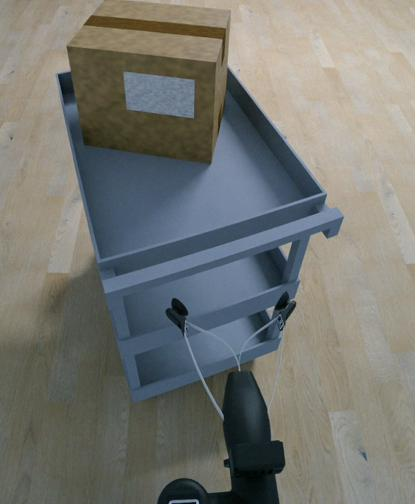

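>>> move:
  blocking: false
  r2: {"base":{"translate_m":0.45},"joints":{"lift_m":0.678},"pace":"slow"}

>>> wait:
  seconds: 6
  cameras: ["r2_head_camera","r2_wrist_camera"]

Scene clock: 964.60 s.
move: r2 moving
r1: as last shown
r1.base_tilt: forward=-1.6 right=+1.2
r1.lidar_m: 3.88 2.23 1.91 1.91 0.25 0.31 - 1.42 2.15 2.82 3.28 3.16
r1.motor_effort: lift_m=+20(20) arm_m=+4(4) wheel_0=+1(1) wheel_1=+0(1) wheel_2=+0(0)
r1.servo_current: wrist_yaw_rad=26(59) wrist_pitch_rad=46(52) wrist_roll_rad=52(59) gripper_m=39(46)
r1.wrist_depth_mm: 136 138 - - 392 234 - / 108 138 - - 399 220 - / 114 138 244 - 402 221 160 / 134 150 - - 407 224 161 / 1336 - - - 410 224 160 / 1182 1205 193 1182 187 224 170 / 854 759 750 809 407 193 -
r2.base_odometry: x=+0.882 y=+0.674 heading=-2.079
r2.turned_by_wheels: +0.000
r2.turned_by_imu: +0.001
r2.base_tilt: forward=-0.7 right=+0.1
r2.lidar_m: 0.47 2.94 2.19 1.44 0.53 0.41 0.39 0.40 0.58 1.74 2.75 0.56
r2.base_status: translate_m moving
r2.joint_positions: lift_m=+0.678 arm_m=+0.000 wrist_yaw_rad=+0.000 wrist_pitch_rad=+0.006 wrist_roll_rad=+0.002 gripper_m=+0.141
r2.joint_status: lift_m moving
r2.measured_speeds: translate_m=+0.049 strafe_m=+0.000 rotate_rad=+0.000 lift_m=+0.000 arm_m=+0.000 wrist_yaw_rad=+0.000 wrist_pitch_rad=+0.000 wrist_roll_rad=+0.000
r2.motor_effort: lift_m=+12(21) arm_m=-3(4) wheel_0=+5(9) wheel_1=+6(8) wheel_2=-9(10)
r2.servo_current: wrist_yaw_rad=52(65) wrist_pitch_rad=52(52) wrist_roll_rad=52(52) gripper_m=52(52)
r2.hand_pose: x=+0.4592 y=-0.0875 z=+0.8547 quat_wxyz=(+1.000, +0.001, +0.003, +0.000) (m; r2's base frame)
r2.wrist_depth_mm: - - - - - - - / - - - - - - - / - - 627 603 - - - / - - 640 609 - - - / 257 268 291 310 330 357 - / 252 218 342 355 379 427 - / 1708 854 - - 1863 449 1756
pictures: none

Scene clock: 969.90 s.
earlier move: r2 done
r1.base_odometry: x=-1.849 y=+1.472 heading=+2.907
r1.turned_by_wheels: +0.000
r1.turned_by_imu: +0.000
r1.base_tilt: forward=-1.6 right=+1.3
r1.lidar_m: 3.88 2.25 1.91 1.91 0.25 0.31 - 1.43 2.14 2.82 3.28 2.82
r1.base_status: not commanded
r1.joint_positions: lift_m=+0.127 arm_m=+0.000 wrist_yaw_rad=+3.092 wrist_pitch_rad=+0.002 wrist_roll_rad=+0.000 gripper_m=+0.056
r1.joint_status: not commanded
r1.measured_speeds: all 0
r1.motor_effort: lift_m=+20(20) arm_m=+4(4) wheel_0=+1(1) wheel_1=+0(1) wheel_2=+0(0)
r1.servo_current: wrist_yaw_rad=46(72) wrist_pitch_rad=39(52) wrist_roll_rad=39(72) gripper_m=39(46)
r1.hand_pose: x=-0.1128 y=+0.1017 z=+0.3046 quat_wxyz=(+0.025, -0.001, +0.000, +1.000) (m; r1's base frame)
r1.wrist_depth_mm: 136 138 - - 392 235 - / 108 138 - - 397 220 - / 114 139 243 - 404 220 160 / 133 150 - - 410 224 160 / 1336 - - - 410 224 161 / 1182 1205 193 1205 187 223 170 / 854 750 750 809 410 193 -
r2.base_odometry: x=+0.669 y=+0.292 heading=-2.079
r2.turned_by_wheels: +0.000
r2.turned_by_imu: +0.001
r2.base_tilt: forward=-0.7 right=+0.0
r2.lidar_m: 0.48 0.45 2.13 2.12 1.17 0.84 0.82 0.87 1.24 2.64 2.77 0.55
r2.base_status: done
r2.joint_positions: lift_m=+0.678 arm_m=+0.000 wrist_yaw_rad=-0.001 wrist_pitch_rad=+0.006 wrist_roll_rad=+0.002 gripper_m=+0.141
r2.joint_status: all done
r2.measured_speeds: all 0
r2.motor_effort: lift_m=+14(21) arm_m=+5(5) wheel_0=+5(10) wheel_1=+6(10) wheel_2=-6(18)
r2.servo_current: wrist_yaw_rad=52(65) wrist_pitch_rad=46(59) wrist_roll_rad=52(59) gripper_m=52(59)
r2.hand_pose: x=+0.4591 y=-0.0877 z=+0.8547 quat_wxyz=(+1.000, +0.001, +0.003, -0.001) (m; r2's base frame)
r2.wrist_depth_mm: - - - - - - - / - - 544 - - - - / - 597 539 - - - - / - 603 544 691 - - - / 249 247 252 260 267 - - / 289 216 248 317 272 - - / 1756 - - - - 1756 1808
wait: 5.30 of 6 s (r2 has come to rest)
pictures: r2_head_camera, r2_wrist_camera
Images, in order (width x height): r2_head_camera 420x560, r2_wrist_camera 616x392.

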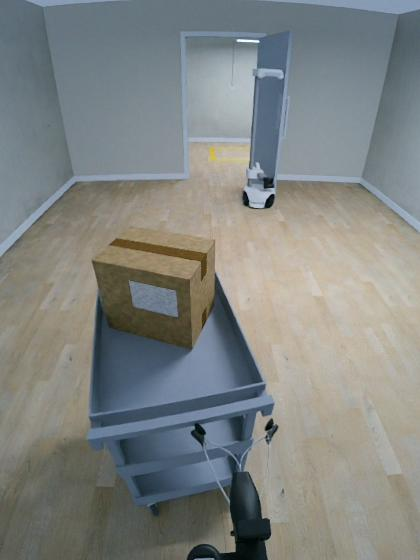

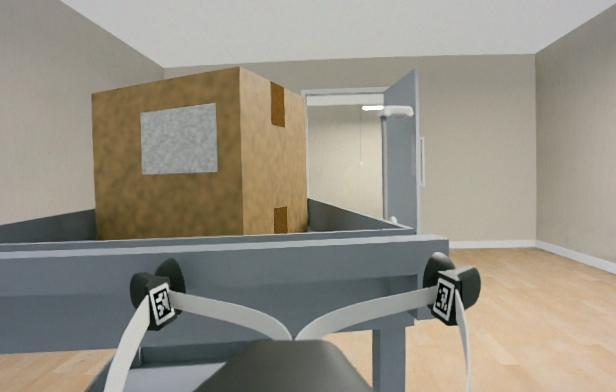

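>>> move:
  blocking: false
  r2: {"base":{"strafe_m":0.2},"pace":"slow"}

>>> wait:
  seconds: 3.5
  cameras: []

>>> move:
  blocking: false
  r2: {"base":{"rotate_rad":-0.15},"pace":"slow"}

>>> wait:
  seconds: 2
  cameras: ["r2_wrist_camera"]

>>> move:
  blocking: false
  r2: {"base":{"translate_m":0.35},"pace":"slow"}

>>> wait:
  seconds: 6
  cameras: ["r2_head_camera","r2_wrist_camera"]

Scene clock: 982.57 s.
move: r2 moving
r1: as last shown
r1.lidar_m: 3.90 2.20 1.87 1.91 0.25 0.32 - 1.40 2.12 2.84 3.29 2.82
r1.servo_current: wrist_yaw_rad=39(59) wrist_pitch_rad=39(46) wrist_roll_rad=59(59) gripper_m=46(46)
r1.wrist_depth_mm: 136 138 - - 392 233 - / 108 138 - - 394 220 - / 114 138 243 - 402 221 160 / 133 150 - - 404 223 160 / 1308 1983 - - 410 224 161 / 1182 1205 193 1205 187 223 170 / 842 759 750 788 410 193 -
r2.base_odometry: x=+0.681 y=+0.285 heading=-2.079
r2.turned_by_wheels: +0.000
r2.turned_by_imu: +0.001
r2.base_tilt: forward=-0.7 right=+0.0
r2.lidar_m: 0.47 0.47 2.15 2.07 1.16 0.86 0.82 0.86 1.20 2.66 2.81 0.54
r2.base_status: strafe_m moving
r2.joint_positions: lift_m=+0.678 arm_m=+0.000 wrist_yaw_rad=-0.001 wrist_pitch_rad=+0.006 wrist_roll_rad=+0.002 gripper_m=+0.141
r2.joint_status: not commanded
r2.measured_speeds: translate_m=-0.001 strafe_m=+0.056 rotate_rad=+0.003 lift_m=+0.000 arm_m=+0.000 wrist_yaw_rad=+0.000 wrist_pitch_rad=+0.000 wrist_roll_rad=+0.000
r2.motor_effort: lift_m=+14(14) arm_m=+5(5) wheel_0=-7(9) wheel_1=+10(10) wheel_2=+1(4)
r2.servo_current: wrist_yaw_rad=33(59) wrist_pitch_rad=52(52) wrist_roll_rad=46(59) gripper_m=52(59)
r2.hand_pose: x=+0.4591 y=-0.0877 z=+0.8547 quat_wxyz=(+1.000, +0.001, +0.003, -0.001) (m; r2's base frame)
r2.wrist_depth_mm: - - - - - - - / - - 549 - - - - / - 603 544 - - - - / - 609 549 683 - - - / 249 246 254 260 270 - - / 286 238 249 317 327 - - / 1808 - - - 347 1708 1756
pictures: none

Scene clock: 985.20 s.
earlier move: r2 done
r1.base_odometry: x=-1.849 y=+1.472 heading=+2.907
r1.turned_by_wheels: +0.000
r1.turned_by_imu: +0.000
r1.base_tilt: forward=-1.6 right=+1.3
r1.lidar_m: 3.88 2.22 1.91 1.90 0.25 0.31 - 1.40 2.14 2.83 3.28 2.80
r1.base_status: not commanded
r1.joint_positions: lift_m=+0.127 arm_m=+0.000 wrist_yaw_rad=+3.092 wrist_pitch_rad=+0.002 wrist_roll_rad=+0.000 gripper_m=+0.056
r1.joint_status: not commanded
r1.measured_speeds: all 0
r1.motor_effort: lift_m=+20(20) arm_m=+4(4) wheel_0=+0(1) wheel_1=+0(1) wheel_2=+0(0)
r1.servo_current: wrist_yaw_rad=65(65) wrist_pitch_rad=39(52) wrist_roll_rad=46(72) gripper_m=39(52)
r1.hand_pose: x=-0.1128 y=+0.1017 z=+0.3046 quat_wxyz=(+0.025, -0.001, +0.000, +1.000) (m; r1's base frame)
r1.wrist_depth_mm: 136 137 - - 392 235 - / 108 138 - - 394 220 - / 114 139 243 - 402 220 160 / 134 150 - - 410 224 160 / 1366 1983 - - 410 224 161 / 1205 1182 193 1229 188 224 170 / 831 750 759 809 413 193 -
r2.base_odometry: x=+0.843 y=+0.194 heading=-2.079
r2.turned_by_wheels: +0.000
r2.turned_by_imu: +0.001
r2.base_tilt: forward=-0.7 right=+0.0
r2.lidar_m: 0.47 2.65 1.96 1.89 1.13 0.82 0.82 0.88 1.20 2.85 2.98 0.52
r2.base_status: done
r2.joint_positions: lift_m=+0.678 arm_m=+0.000 wrist_yaw_rad=-0.001 wrist_pitch_rad=+0.006 wrist_roll_rad=+0.002 gripper_m=+0.141
r2.joint_status: not commanded
r2.measured_speeds: all 0
r2.motor_effort: lift_m=+14(14) arm_m=+5(5) wheel_0=-3(11) wheel_1=+3(10) wheel_2=+0(4)
r2.servo_current: wrist_yaw_rad=52(65) wrist_pitch_rad=39(52) wrist_roll_rad=52(59) gripper_m=46(59)
r2.hand_pose: x=+0.4591 y=-0.0877 z=+0.8547 quat_wxyz=(+1.000, +0.001, +0.003, -0.001) (m; r2's base frame)
r2.wrist_depth_mm: - - - - - - - / - - - 591 - - - / - - 647 585 741 - - / - - 654 580 647 - - / - 247 250 276 264 273 281 / 237 238 249 314 322 340 357 / 1863 307 1708 - - 1756 359
wait: 2.63 of 3.5 s (r2 has come to rest)
pictures: none
No camera images: "cameras" was empty.

Scene clock: 985.70 s.
move: r2 moving
r1: as last shown
r1.lidar_m: 3.91 2.22 1.90 1.90 0.25 0.28 - 1.43 2.13 2.84 3.29 2.82
r1.motor_effort: lift_m=+20(20) arm_m=+4(4) wheel_0=+1(1) wheel_1=+0(1) wheel_2=+0(0)
r1.servo_current: wrist_yaw_rad=59(65) wrist_pitch_rad=46(52) wrist_roll_rad=46(52) gripper_m=39(39)
r1.wrist_depth_mm: 135 138 - - 392 234 - / 108 138 - - 397 220 - / 114 139 243 - 402 220 160 / 133 150 - - 407 224 160 / 1336 1921 - - 410 224 160 / 1205 1182 194 1205 187 224 170 / 866 759 768 798 410 193 -
r2.base_odometry: x=+0.843 y=+0.194 heading=-2.191
r2.turned_by_wheels: -0.112
r2.turned_by_imu: -0.109
r2.base_tilt: forward=-0.7 right=+0.1
r2.lidar_m: 0.45 0.45 2.01 1.89 1.31 0.86 0.80 0.82 1.11 2.49 2.92 0.55
r2.base_status: rotate_rad moving
r2.joint_positions: lift_m=+0.678 arm_m=+0.000 wrist_yaw_rad=-0.001 wrist_pitch_rad=+0.006 wrist_roll_rad=+0.002 gripper_m=+0.141
r2.joint_status: not commanded
r2.measured_speeds: translate_m=+0.001 strafe_m=-0.001 rotate_rad=-0.286 lift_m=+0.000 arm_m=+0.000 wrist_yaw_rad=+0.000 wrist_pitch_rad=+0.000 wrist_roll_rad=+0.000
r2.motor_effort: lift_m=+14(14) arm_m=+5(5) wheel_0=+5(8) wheel_1=+5(7) wheel_2=+7(9)
r2.servo_current: wrist_yaw_rad=39(52) wrist_pitch_rad=52(52) wrist_roll_rad=46(52) gripper_m=52(52)
r2.hand_pose: x=+0.4591 y=-0.0877 z=+0.8547 quat_wxyz=(+1.000, +0.001, +0.003, -0.001) (m; r2's base frame)
r2.wrist_depth_mm: - - - - - - - / - - 627 647 - - - / - - 609 580 - - - / - - 609 574 - - - / 251 250 265 277 291 310 324 / 254 243 314 332 349 377 - / 300 1708 - - 1863 404 1808
pictures: none

Scene clock: 986.27 s.
earlier move: r2 done
r1.base_odometry: x=-1.849 y=+1.472 heading=+2.907
r1.turned_by_wheels: +0.000
r1.turned_by_imu: +0.000
r1.base_tilt: forward=-1.6 right=+1.3
r1.lidar_m: 3.94 2.24 1.90 1.89 0.25 0.30 - 1.41 2.11 2.82 3.26 2.80
r1.base_status: not commanded
r1.joint_positions: lift_m=+0.127 arm_m=+0.000 wrist_yaw_rad=+3.092 wrist_pitch_rad=+0.002 wrist_roll_rad=+0.000 gripper_m=+0.056
r1.joint_status: not commanded
r1.measured_speeds: all 0
r1.motor_effort: lift_m=+20(20) arm_m=+4(4) wheel_0=+0(1) wheel_1=+0(1) wheel_2=+0(0)
r1.servo_current: wrist_yaw_rad=39(65) wrist_pitch_rad=39(52) wrist_roll_rad=52(65) gripper_m=46(46)
r1.hand_pose: x=-0.1128 y=+0.1017 z=+0.3046 quat_wxyz=(+0.025, -0.001, +0.000, +1.000) (m; r1's base frame)
r1.wrist_depth_mm: 135 138 - - 389 234 - / 108 138 - - 399 219 - / 114 138 243 - 399 221 160 / 133 150 - - 404 223 160 / 1366 1983 - - 410 224 161 / 1229 1182 193 1229 189 223 170 / 842 750 750 809 407 193 -
r2.base_odometry: x=+0.843 y=+0.194 heading=-2.228
r2.turned_by_wheels: -0.037
r2.turned_by_imu: -0.036
r2.base_tilt: forward=-0.7 right=+0.0
r2.lidar_m: 0.47 0.45 2.05 1.89 1.34 0.89 0.81 0.82 1.05 2.20 2.90 0.55
r2.base_status: done
r2.joint_positions: lift_m=+0.678 arm_m=+0.000 wrist_yaw_rad=-0.001 wrist_pitch_rad=+0.006 wrist_roll_rad=+0.002 gripper_m=+0.141
r2.joint_status: not commanded
r2.measured_speeds: all 0
r2.motor_effort: lift_m=+14(14) arm_m=+5(5) wheel_0=+4(8) wheel_1=+4(7) wheel_2=+5(9)
r2.servo_current: wrist_yaw_rad=46(65) wrist_pitch_rad=52(52) wrist_roll_rad=52(59) gripper_m=46(52)
r2.hand_pose: x=+0.4591 y=-0.0877 z=+0.8547 quat_wxyz=(+1.000, +0.001, +0.003, -0.001) (m; r2's base frame)
r2.wrist_depth_mm: - - - - - - - / - - 609 - - - - / - 647 597 580 - - - / - 647 597 580 - - - / 249 254 273 289 307 329 - / 286 245 324 342 362 340 - / 306 1708 - - 1863 1618 1756
wait: 0.57 of 2 s (r2 has come to rest)
pictures: r2_wrist_camera
Images, in order (width x height): r2_wrist_camera 616x392.

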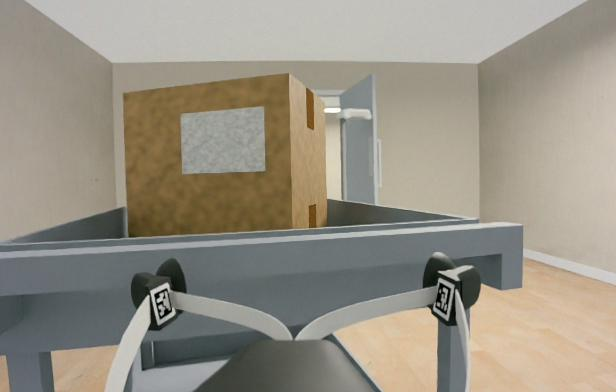

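Scene clock: 986.77 s.
move: r2 moving
r1: as last shown
r1.lidar_m: 3.89 2.25 1.93 1.90 0.25 0.31 - 1.41 2.14 2.82 3.27 2.80
r1.motor_effort: lift_m=+20(20) arm_m=+4(4) wheel_0=+1(1) wheel_1=+0(1) wheel_2=+0(0)
r1.servo_current: wrist_yaw_rad=46(59) wrist_pitch_rad=39(52) wrist_roll_rad=59(59) gripper_m=33(46)
r1.wrist_depth_mm: 135 138 - - 389 234 - / 108 138 - - 397 219 - / 114 139 242 - 407 221 160 / 133 150 - - 410 223 160 / 1308 1983 - - 407 224 161 / 1229 1205 193 1182 188 224 170 / 842 750 750 798 410 193 -
r2.base_odometry: x=+0.836 y=+0.185 heading=-2.228
r2.turned_by_wheels: +0.000
r2.turned_by_imu: +0.000
r2.base_tilt: forward=-0.7 right=+0.0
r2.lidar_m: 0.42 0.45 2.05 1.89 1.35 0.91 0.83 0.84 1.07 2.29 2.89 0.54
r2.base_status: translate_m moving
r2.joint_positions: lift_m=+0.678 arm_m=+0.000 wrist_yaw_rad=-0.001 wrist_pitch_rad=+0.006 wrist_roll_rad=+0.002 gripper_m=+0.141
r2.joint_status: not commanded
r2.measured_speeds: translate_m=+0.048 strafe_m=+0.000 rotate_rad=-0.002 lift_m=+0.000 arm_m=+0.000 wrist_yaw_rad=+0.000 wrist_pitch_rad=+0.000 wrist_roll_rad=+0.000
r2.motor_effort: lift_m=+14(14) arm_m=+4(5) wheel_0=+5(10) wheel_1=+5(7) wheel_2=-8(8)
r2.servo_current: wrist_yaw_rad=65(65) wrist_pitch_rad=46(52) wrist_roll_rad=46(59) gripper_m=46(59)
r2.hand_pose: x=+0.4591 y=-0.0877 z=+0.8547 quat_wxyz=(+1.000, +0.001, +0.003, -0.001) (m; r2's base frame)
r2.wrist_depth_mm: - - - - - - - / - - 591 - - - - / - 634 580 640 - - - / - 627 585 569 - - - / 276 247 264 279 298 319 - / 279 236 312 330 351 329 - / 307 - - - 1921 402 1756
pictures: none

Scene clock: 991.07 s.
earlier move: r2 done
r1.base_odometry: x=-1.849 y=+1.472 heading=+2.907
r1.turned_by_wheels: +0.000
r1.turned_by_imu: +0.000
r1.base_tilt: forward=-1.6 right=+1.3
r1.lidar_m: 3.91 2.24 1.90 1.91 0.25 0.30 - 1.40 2.17 2.84 3.27 2.52
r1.base_status: not commanded
r1.joint_positions: lift_m=+0.127 arm_m=+0.000 wrist_yaw_rad=+3.092 wrist_pitch_rad=+0.002 wrist_roll_rad=+0.000 gripper_m=+0.056
r1.joint_status: not commanded
r1.measured_speeds: all 0
r1.motor_effort: lift_m=+20(20) arm_m=+4(4) wheel_0=+1(2) wheel_1=+0(1) wheel_2=+0(0)
r1.servo_current: wrist_yaw_rad=59(72) wrist_pitch_rad=39(52) wrist_roll_rad=39(72) gripper_m=39(52)
r1.hand_pose: x=-0.1128 y=+0.1017 z=+0.3046 quat_wxyz=(+0.025, -0.001, +0.000, +1.000) (m; r1's base frame)
r1.wrist_depth_mm: 136 138 - - 392 234 - / 108 138 - - 397 220 - / 115 138 243 - 399 221 160 / 134 150 - - 404 223 160 / 1308 1921 - - 407 224 160 / 1205 1182 193 1182 187 224 169 / 842 759 759 798 413 193 -
r2.base_odometry: x=+0.630 y=-0.083 heading=-2.228
r2.turned_by_wheels: +0.000
r2.turned_by_imu: +0.001
r2.base_tilt: forward=-0.7 right=+0.1
r2.lidar_m: 0.46 0.48 2.04 1.93 1.89 1.27 1.14 1.19 1.50 2.79 2.86 3.60
r2.base_status: done
r2.joint_positions: lift_m=+0.678 arm_m=+0.000 wrist_yaw_rad=+0.000 wrist_pitch_rad=+0.006 wrist_roll_rad=+0.002 gripper_m=+0.141
r2.joint_status: not commanded
r2.measured_speeds: all 0
r2.motor_effort: lift_m=+14(14) arm_m=+4(5) wheel_0=+5(12) wheel_1=+5(10) wheel_2=-5(16)
r2.servo_current: wrist_yaw_rad=46(65) wrist_pitch_rad=46(52) wrist_roll_rad=46(72) gripper_m=52(59)
r2.hand_pose: x=+0.4592 y=-0.0874 z=+0.8547 quat_wxyz=(+1.000, +0.001, +0.003, +0.000) (m; r2's base frame)
r2.wrist_depth_mm: - - - - - - - / - 585 603 - - - - / - 554 580 - - - - / - 564 580 - - - - / 249 247 248 307 - - - / 296 211 247 251 - - - / 1756 - - - 1921 1708 1808
wait: 4.30 of 6 s (r2 has come to rest)
pictures: r2_head_camera, r2_wrist_camera
Images, in order (width x height): r2_head_camera 420x560, r2_wrist_camera 616x392.

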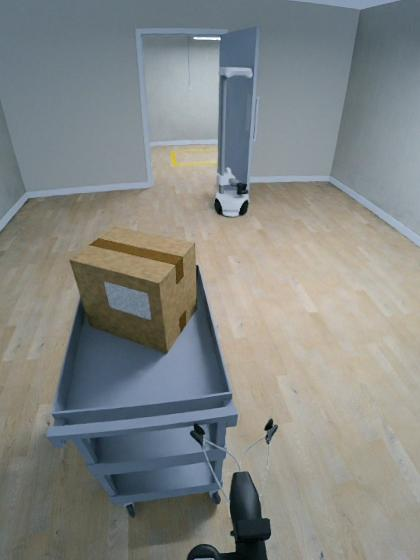

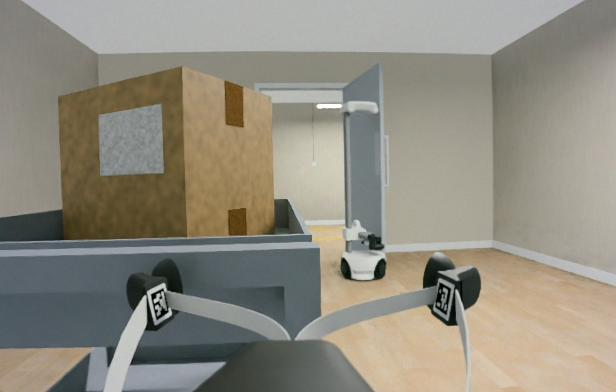

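>>> move:
  blocking: false
  r2: {"base":{"translate_m":-0.1,"strafe_m":0.15},"pace":"slow"}

>>> wait:
  seconds: 3.5
  cameras: []

>>> move:
  blocking: false
  r2: {"joints":{"wrist_roll_rad":1.57,"lift_m":0.688}}

>>> wait:
  seconds: 2.5
  cameras: ["r2_wrist_camera","r2_head_camera"]

Scene clock: 1012.57 s.
move: r2 moving
r1: as last shown
r1.lidar_m: 3.89 2.22 1.92 1.90 0.25 0.30 - 1.42 2.13 2.83 3.27 2.55
r1.motor_effort: lift_m=+20(20) arm_m=+4(4) wheel_0=+0(1) wheel_1=+0(1) wheel_2=+0(0)
r1.servo_current: wrist_yaw_rad=59(59) wrist_pitch_rad=39(46) wrist_roll_rad=46(65) gripper_m=39(46)
r1.wrist_depth_mm: 136 138 - - 392 234 - / 108 138 - - 397 220 - / 115 138 244 - 399 220 160 / 133 150 - - 404 223 160 / 1336 1921 - - 410 224 161 / 1205 1205 194 1182 187 224 170 / 842 741 759 809 410 193 -
r2.base_odometry: x=+0.642 y=-0.084 heading=-2.227
r2.turned_by_wheels: +0.001
r2.turned_by_imu: +0.001
r2.base_tilt: forward=-0.7 right=+0.1
r2.lidar_m: 0.47 0.46 2.07 1.92 1.88 1.27 1.15 1.18 1.48 2.81 2.89 3.63
r2.base_status: translate_m moving; strafe_m moving
r2.joint_positions: lift_m=+0.678 arm_m=+0.000 wrist_yaw_rad=+0.000 wrist_pitch_rad=+0.006 wrist_roll_rad=+0.002 gripper_m=+0.141
r2.joint_status: not commanded
r2.measured_speeds: translate_m=-0.027 strafe_m=+0.041 rotate_rad=+0.000 lift_m=+0.000 arm_m=+0.000 wrist_yaw_rad=+0.000 wrist_pitch_rad=+0.000 wrist_roll_rad=+0.000
r2.motor_effort: lift_m=+14(14) arm_m=+5(5) wheel_0=-7(8) wheel_1=+7(8) wheel_2=+8(9)
r2.servo_current: wrist_yaw_rad=46(52) wrist_pitch_rad=52(52) wrist_roll_rad=46(52) gripper_m=52(52)
r2.hand_pose: x=+0.4592 y=-0.0874 z=+0.8547 quat_wxyz=(+1.000, +0.001, +0.003, +0.000) (m; r2's base frame)
r2.wrist_depth_mm: - - - - - - - / - 597 591 - - - - / - 574 569 - - - - / - 580 569 - - - - / 250 247 253 256 - - - / 300 244 250 256 - - - / 1756 - - - 1921 1756 1808
pictures: none

Scene clock: 1015.17 s.
earlier move: r2 done
r1.base_odometry: x=-1.849 y=+1.472 heading=+2.907
r1.turned_by_wheels: +0.000
r1.turned_by_imu: +0.000
r1.base_tilt: forward=-1.6 right=+1.3
r1.lidar_m: 3.89 2.22 1.90 1.90 0.25 0.29 - 1.42 2.14 2.83 3.29 2.54
r1.base_status: not commanded
r1.joint_positions: lift_m=+0.127 arm_m=+0.000 wrist_yaw_rad=+3.092 wrist_pitch_rad=+0.002 wrist_roll_rad=+0.000 gripper_m=+0.056
r1.joint_status: not commanded
r1.measured_speeds: all 0
r1.motor_effort: lift_m=+20(20) arm_m=+4(4) wheel_0=+1(1) wheel_1=+1(1) wheel_2=+0(0)
r1.servo_current: wrist_yaw_rad=39(65) wrist_pitch_rad=33(52) wrist_roll_rad=39(72) gripper_m=39(52)
r1.hand_pose: x=-0.1128 y=+0.1017 z=+0.3046 quat_wxyz=(+0.025, -0.001, +0.000, +1.000) (m; r1's base frame)
r1.wrist_depth_mm: 136 138 - - 392 234 - / 107 138 - - 397 220 - / 114 138 243 - 404 221 160 / 133 150 - - 404 222 160 / 1366 1983 - - 410 224 160 / 1182 1182 194 1182 187 224 170 / 854 750 759 798 410 193 -
r2.base_odometry: x=+0.809 y=-0.095 heading=-2.227
r2.turned_by_wheels: +0.000
r2.turned_by_imu: +0.000
r2.base_tilt: forward=-0.7 right=+0.1
r2.lidar_m: 0.55 0.55 1.91 1.78 1.80 1.19 1.07 1.08 1.41 2.94 3.01 0.59
r2.base_status: done
r2.joint_positions: lift_m=+0.678 arm_m=+0.000 wrist_yaw_rad=+0.000 wrist_pitch_rad=+0.006 wrist_roll_rad=+0.002 gripper_m=+0.141
r2.joint_status: not commanded
r2.measured_speeds: all 0
r2.motor_effort: lift_m=+14(14) arm_m=+5(5) wheel_0=-5(11) wheel_1=+5(8) wheel_2=+5(9)
r2.servo_current: wrist_yaw_rad=52(59) wrist_pitch_rad=52(52) wrist_roll_rad=59(59) gripper_m=46(59)
r2.hand_pose: x=+0.4592 y=-0.0874 z=+0.8547 quat_wxyz=(+1.000, +0.001, +0.003, +0.000) (m; r2's base frame)
r2.wrist_depth_mm: - - - - - - - / - - - - - - - / - - 668 647 - - - / - - 683 640 - - - / 315 320 382 342 338 342 - / 373 218 196 387 211 - - / 394 1983 - - 413 1708 1808
wait: 2.60 of 3.5 s (r2 has come to rest)
pictures: none
No camera images: "cameras" was empty.

Scene clock: 1015.67 s.
move: r2 moving
r1: as last shown
r1.lidar_m: 3.90 2.22 1.90 1.90 0.25 0.33 - 1.42 2.13 2.83 3.27 2.51
r1.motor_effort: lift_m=+20(20) arm_m=+4(4) wheel_0=+0(1) wheel_1=+0(1) wheel_2=+0(0)
r1.servo_current: wrist_yaw_rad=65(65) wrist_pitch_rad=46(46) wrist_roll_rad=26(72) gripper_m=46(46)
r1.wrist_depth_mm: 136 138 - - 392 234 - / 108 138 - - 397 220 - / 114 138 242 - 402 221 160 / 134 150 - - 407 223 160 / 1366 1983 - - 407 224 161 / 1205 1205 194 1182 187 224 169 / 842 750 750 788 410 193 -
r2.base_odometry: x=+0.809 y=-0.095 heading=-2.227
r2.turned_by_wheels: +0.000
r2.turned_by_imu: +0.000
r2.base_tilt: forward=-0.7 right=+0.1
r2.lidar_m: 0.53 0.53 1.91 1.77 1.77 1.18 1.05 1.08 1.39 2.93 3.00 0.60
r2.base_status: not commanded
r2.joint_positions: lift_m=+0.688 arm_m=+0.000 wrist_yaw_rad=+0.000 wrist_pitch_rad=+0.006 wrist_roll_rad=+0.589 gripper_m=+0.141
r2.joint_status: lift_m moving; wrist_roll_rad moving
r2.measured_speeds: translate_m=+0.000 strafe_m=+0.000 rotate_rad=+0.000 lift_m=+0.000 arm_m=+0.000 wrist_yaw_rad=+0.000 wrist_pitch_rad=+0.000 wrist_roll_rad=+1.820
r2.motor_effort: lift_m=+20(24) arm_m=+5(5) wheel_0=-5(5) wheel_1=+5(5) wheel_2=+5(5)
r2.servo_current: wrist_yaw_rad=39(52) wrist_pitch_rad=46(52) wrist_roll_rad=65(104) gripper_m=52(52)
r2.hand_pose: x=+0.4592 y=-0.0874 z=+0.8641 quat_wxyz=(+0.957, +0.290, +0.003, -0.001) (m; r2's base frame)
r2.wrist_depth_mm: - - - - - - - / - - - - - - - / - - 634 778 - - - / - - 654 661 342 - - / - - 676 334 397 1921 1708 / - - 324 389 211 413 1336 / - 322 377 - - - 1118
pictures: none

Scene clock: 1016.67 s.
earlier move: r2 done
r1.base_odometry: x=-1.849 y=+1.472 heading=+2.907
r1.turned_by_wheels: +0.000
r1.turned_by_imu: +0.000
r1.base_tilt: forward=-1.6 right=+1.3
r1.lidar_m: 3.91 2.21 1.89 1.92 0.25 0.31 - 1.42 2.13 2.83 3.31 2.56
r1.base_status: not commanded
r1.joint_positions: lift_m=+0.127 arm_m=+0.000 wrist_yaw_rad=+3.092 wrist_pitch_rad=+0.002 wrist_roll_rad=+0.000 gripper_m=+0.056
r1.joint_status: not commanded
r1.measured_speeds: all 0
r1.motor_effort: lift_m=+20(20) arm_m=+4(4) wheel_0=+1(1) wheel_1=+1(1) wheel_2=+0(0)
r1.servo_current: wrist_yaw_rad=59(72) wrist_pitch_rad=46(46) wrist_roll_rad=39(72) gripper_m=46(46)
r1.hand_pose: x=-0.1128 y=+0.1017 z=+0.3046 quat_wxyz=(+0.025, -0.001, +0.000, +1.000) (m; r1's base frame)
r1.wrist_depth_mm: 136 138 - - 389 234 - / 108 138 - - 399 219 - / 114 138 243 - 402 220 160 / 133 149 - - 404 223 160 / 1336 1921 - - 407 224 161 / 1205 1182 193 1182 188 223 170 / 854 759 750 798 410 193 -
r2.base_odometry: x=+0.809 y=-0.095 heading=-2.227
r2.turned_by_wheels: +0.000
r2.turned_by_imu: +0.000
r2.base_tilt: forward=-0.7 right=+0.1
r2.lidar_m: 0.53 0.53 1.89 1.75 1.77 1.18 1.08 1.10 1.39 2.95 3.01 0.59
r2.base_status: not commanded
r2.joint_positions: lift_m=+0.688 arm_m=+0.000 wrist_yaw_rad=+0.000 wrist_pitch_rad=+0.006 wrist_roll_rad=+1.568 gripper_m=+0.141
r2.joint_status: all done
r2.measured_speeds: all 0
r2.motor_effort: lift_m=+21(24) arm_m=+5(5) wheel_0=-5(5) wheel_1=+4(5) wheel_2=+5(5)
r2.servo_current: wrist_yaw_rad=46(52) wrist_pitch_rad=46(52) wrist_roll_rad=46(104) gripper_m=59(59)
r2.hand_pose: x=+0.4592 y=-0.0874 z=+0.8641 quat_wxyz=(+0.708, +0.706, +0.002, -0.002) (m; r2's base frame)
r2.wrist_depth_mm: - - - - - 1661 1160 / - - - - - 1708 1182 / - - - 399 413 554 413 / - - - 394 397 - - / - - 627 392 392 - - / - - 647 329 200 188 - / - - 732 - - - -
wait: 1.00 of 2.5 s (r2 has come to rest)
pictures: r2_head_camera, r2_wrist_camera
Images, in order (width x height): r2_head_camera 420x560, r2_wrist_camera 616x392.

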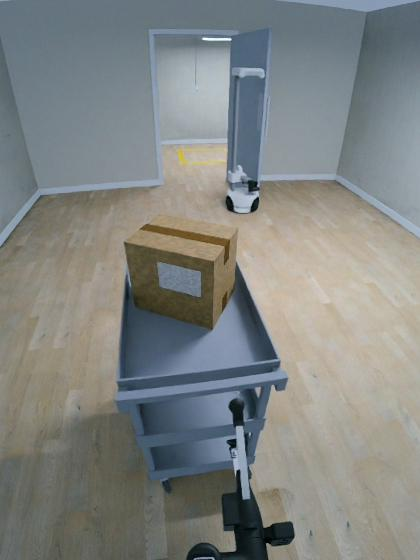

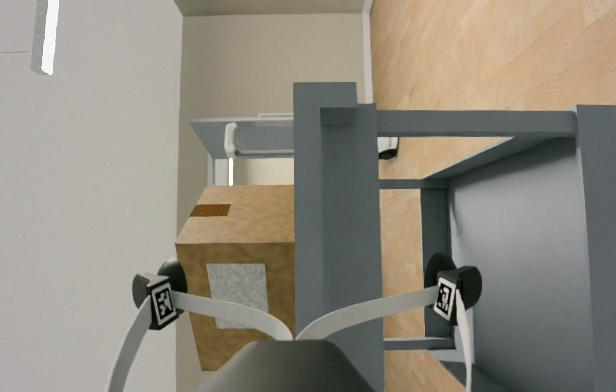

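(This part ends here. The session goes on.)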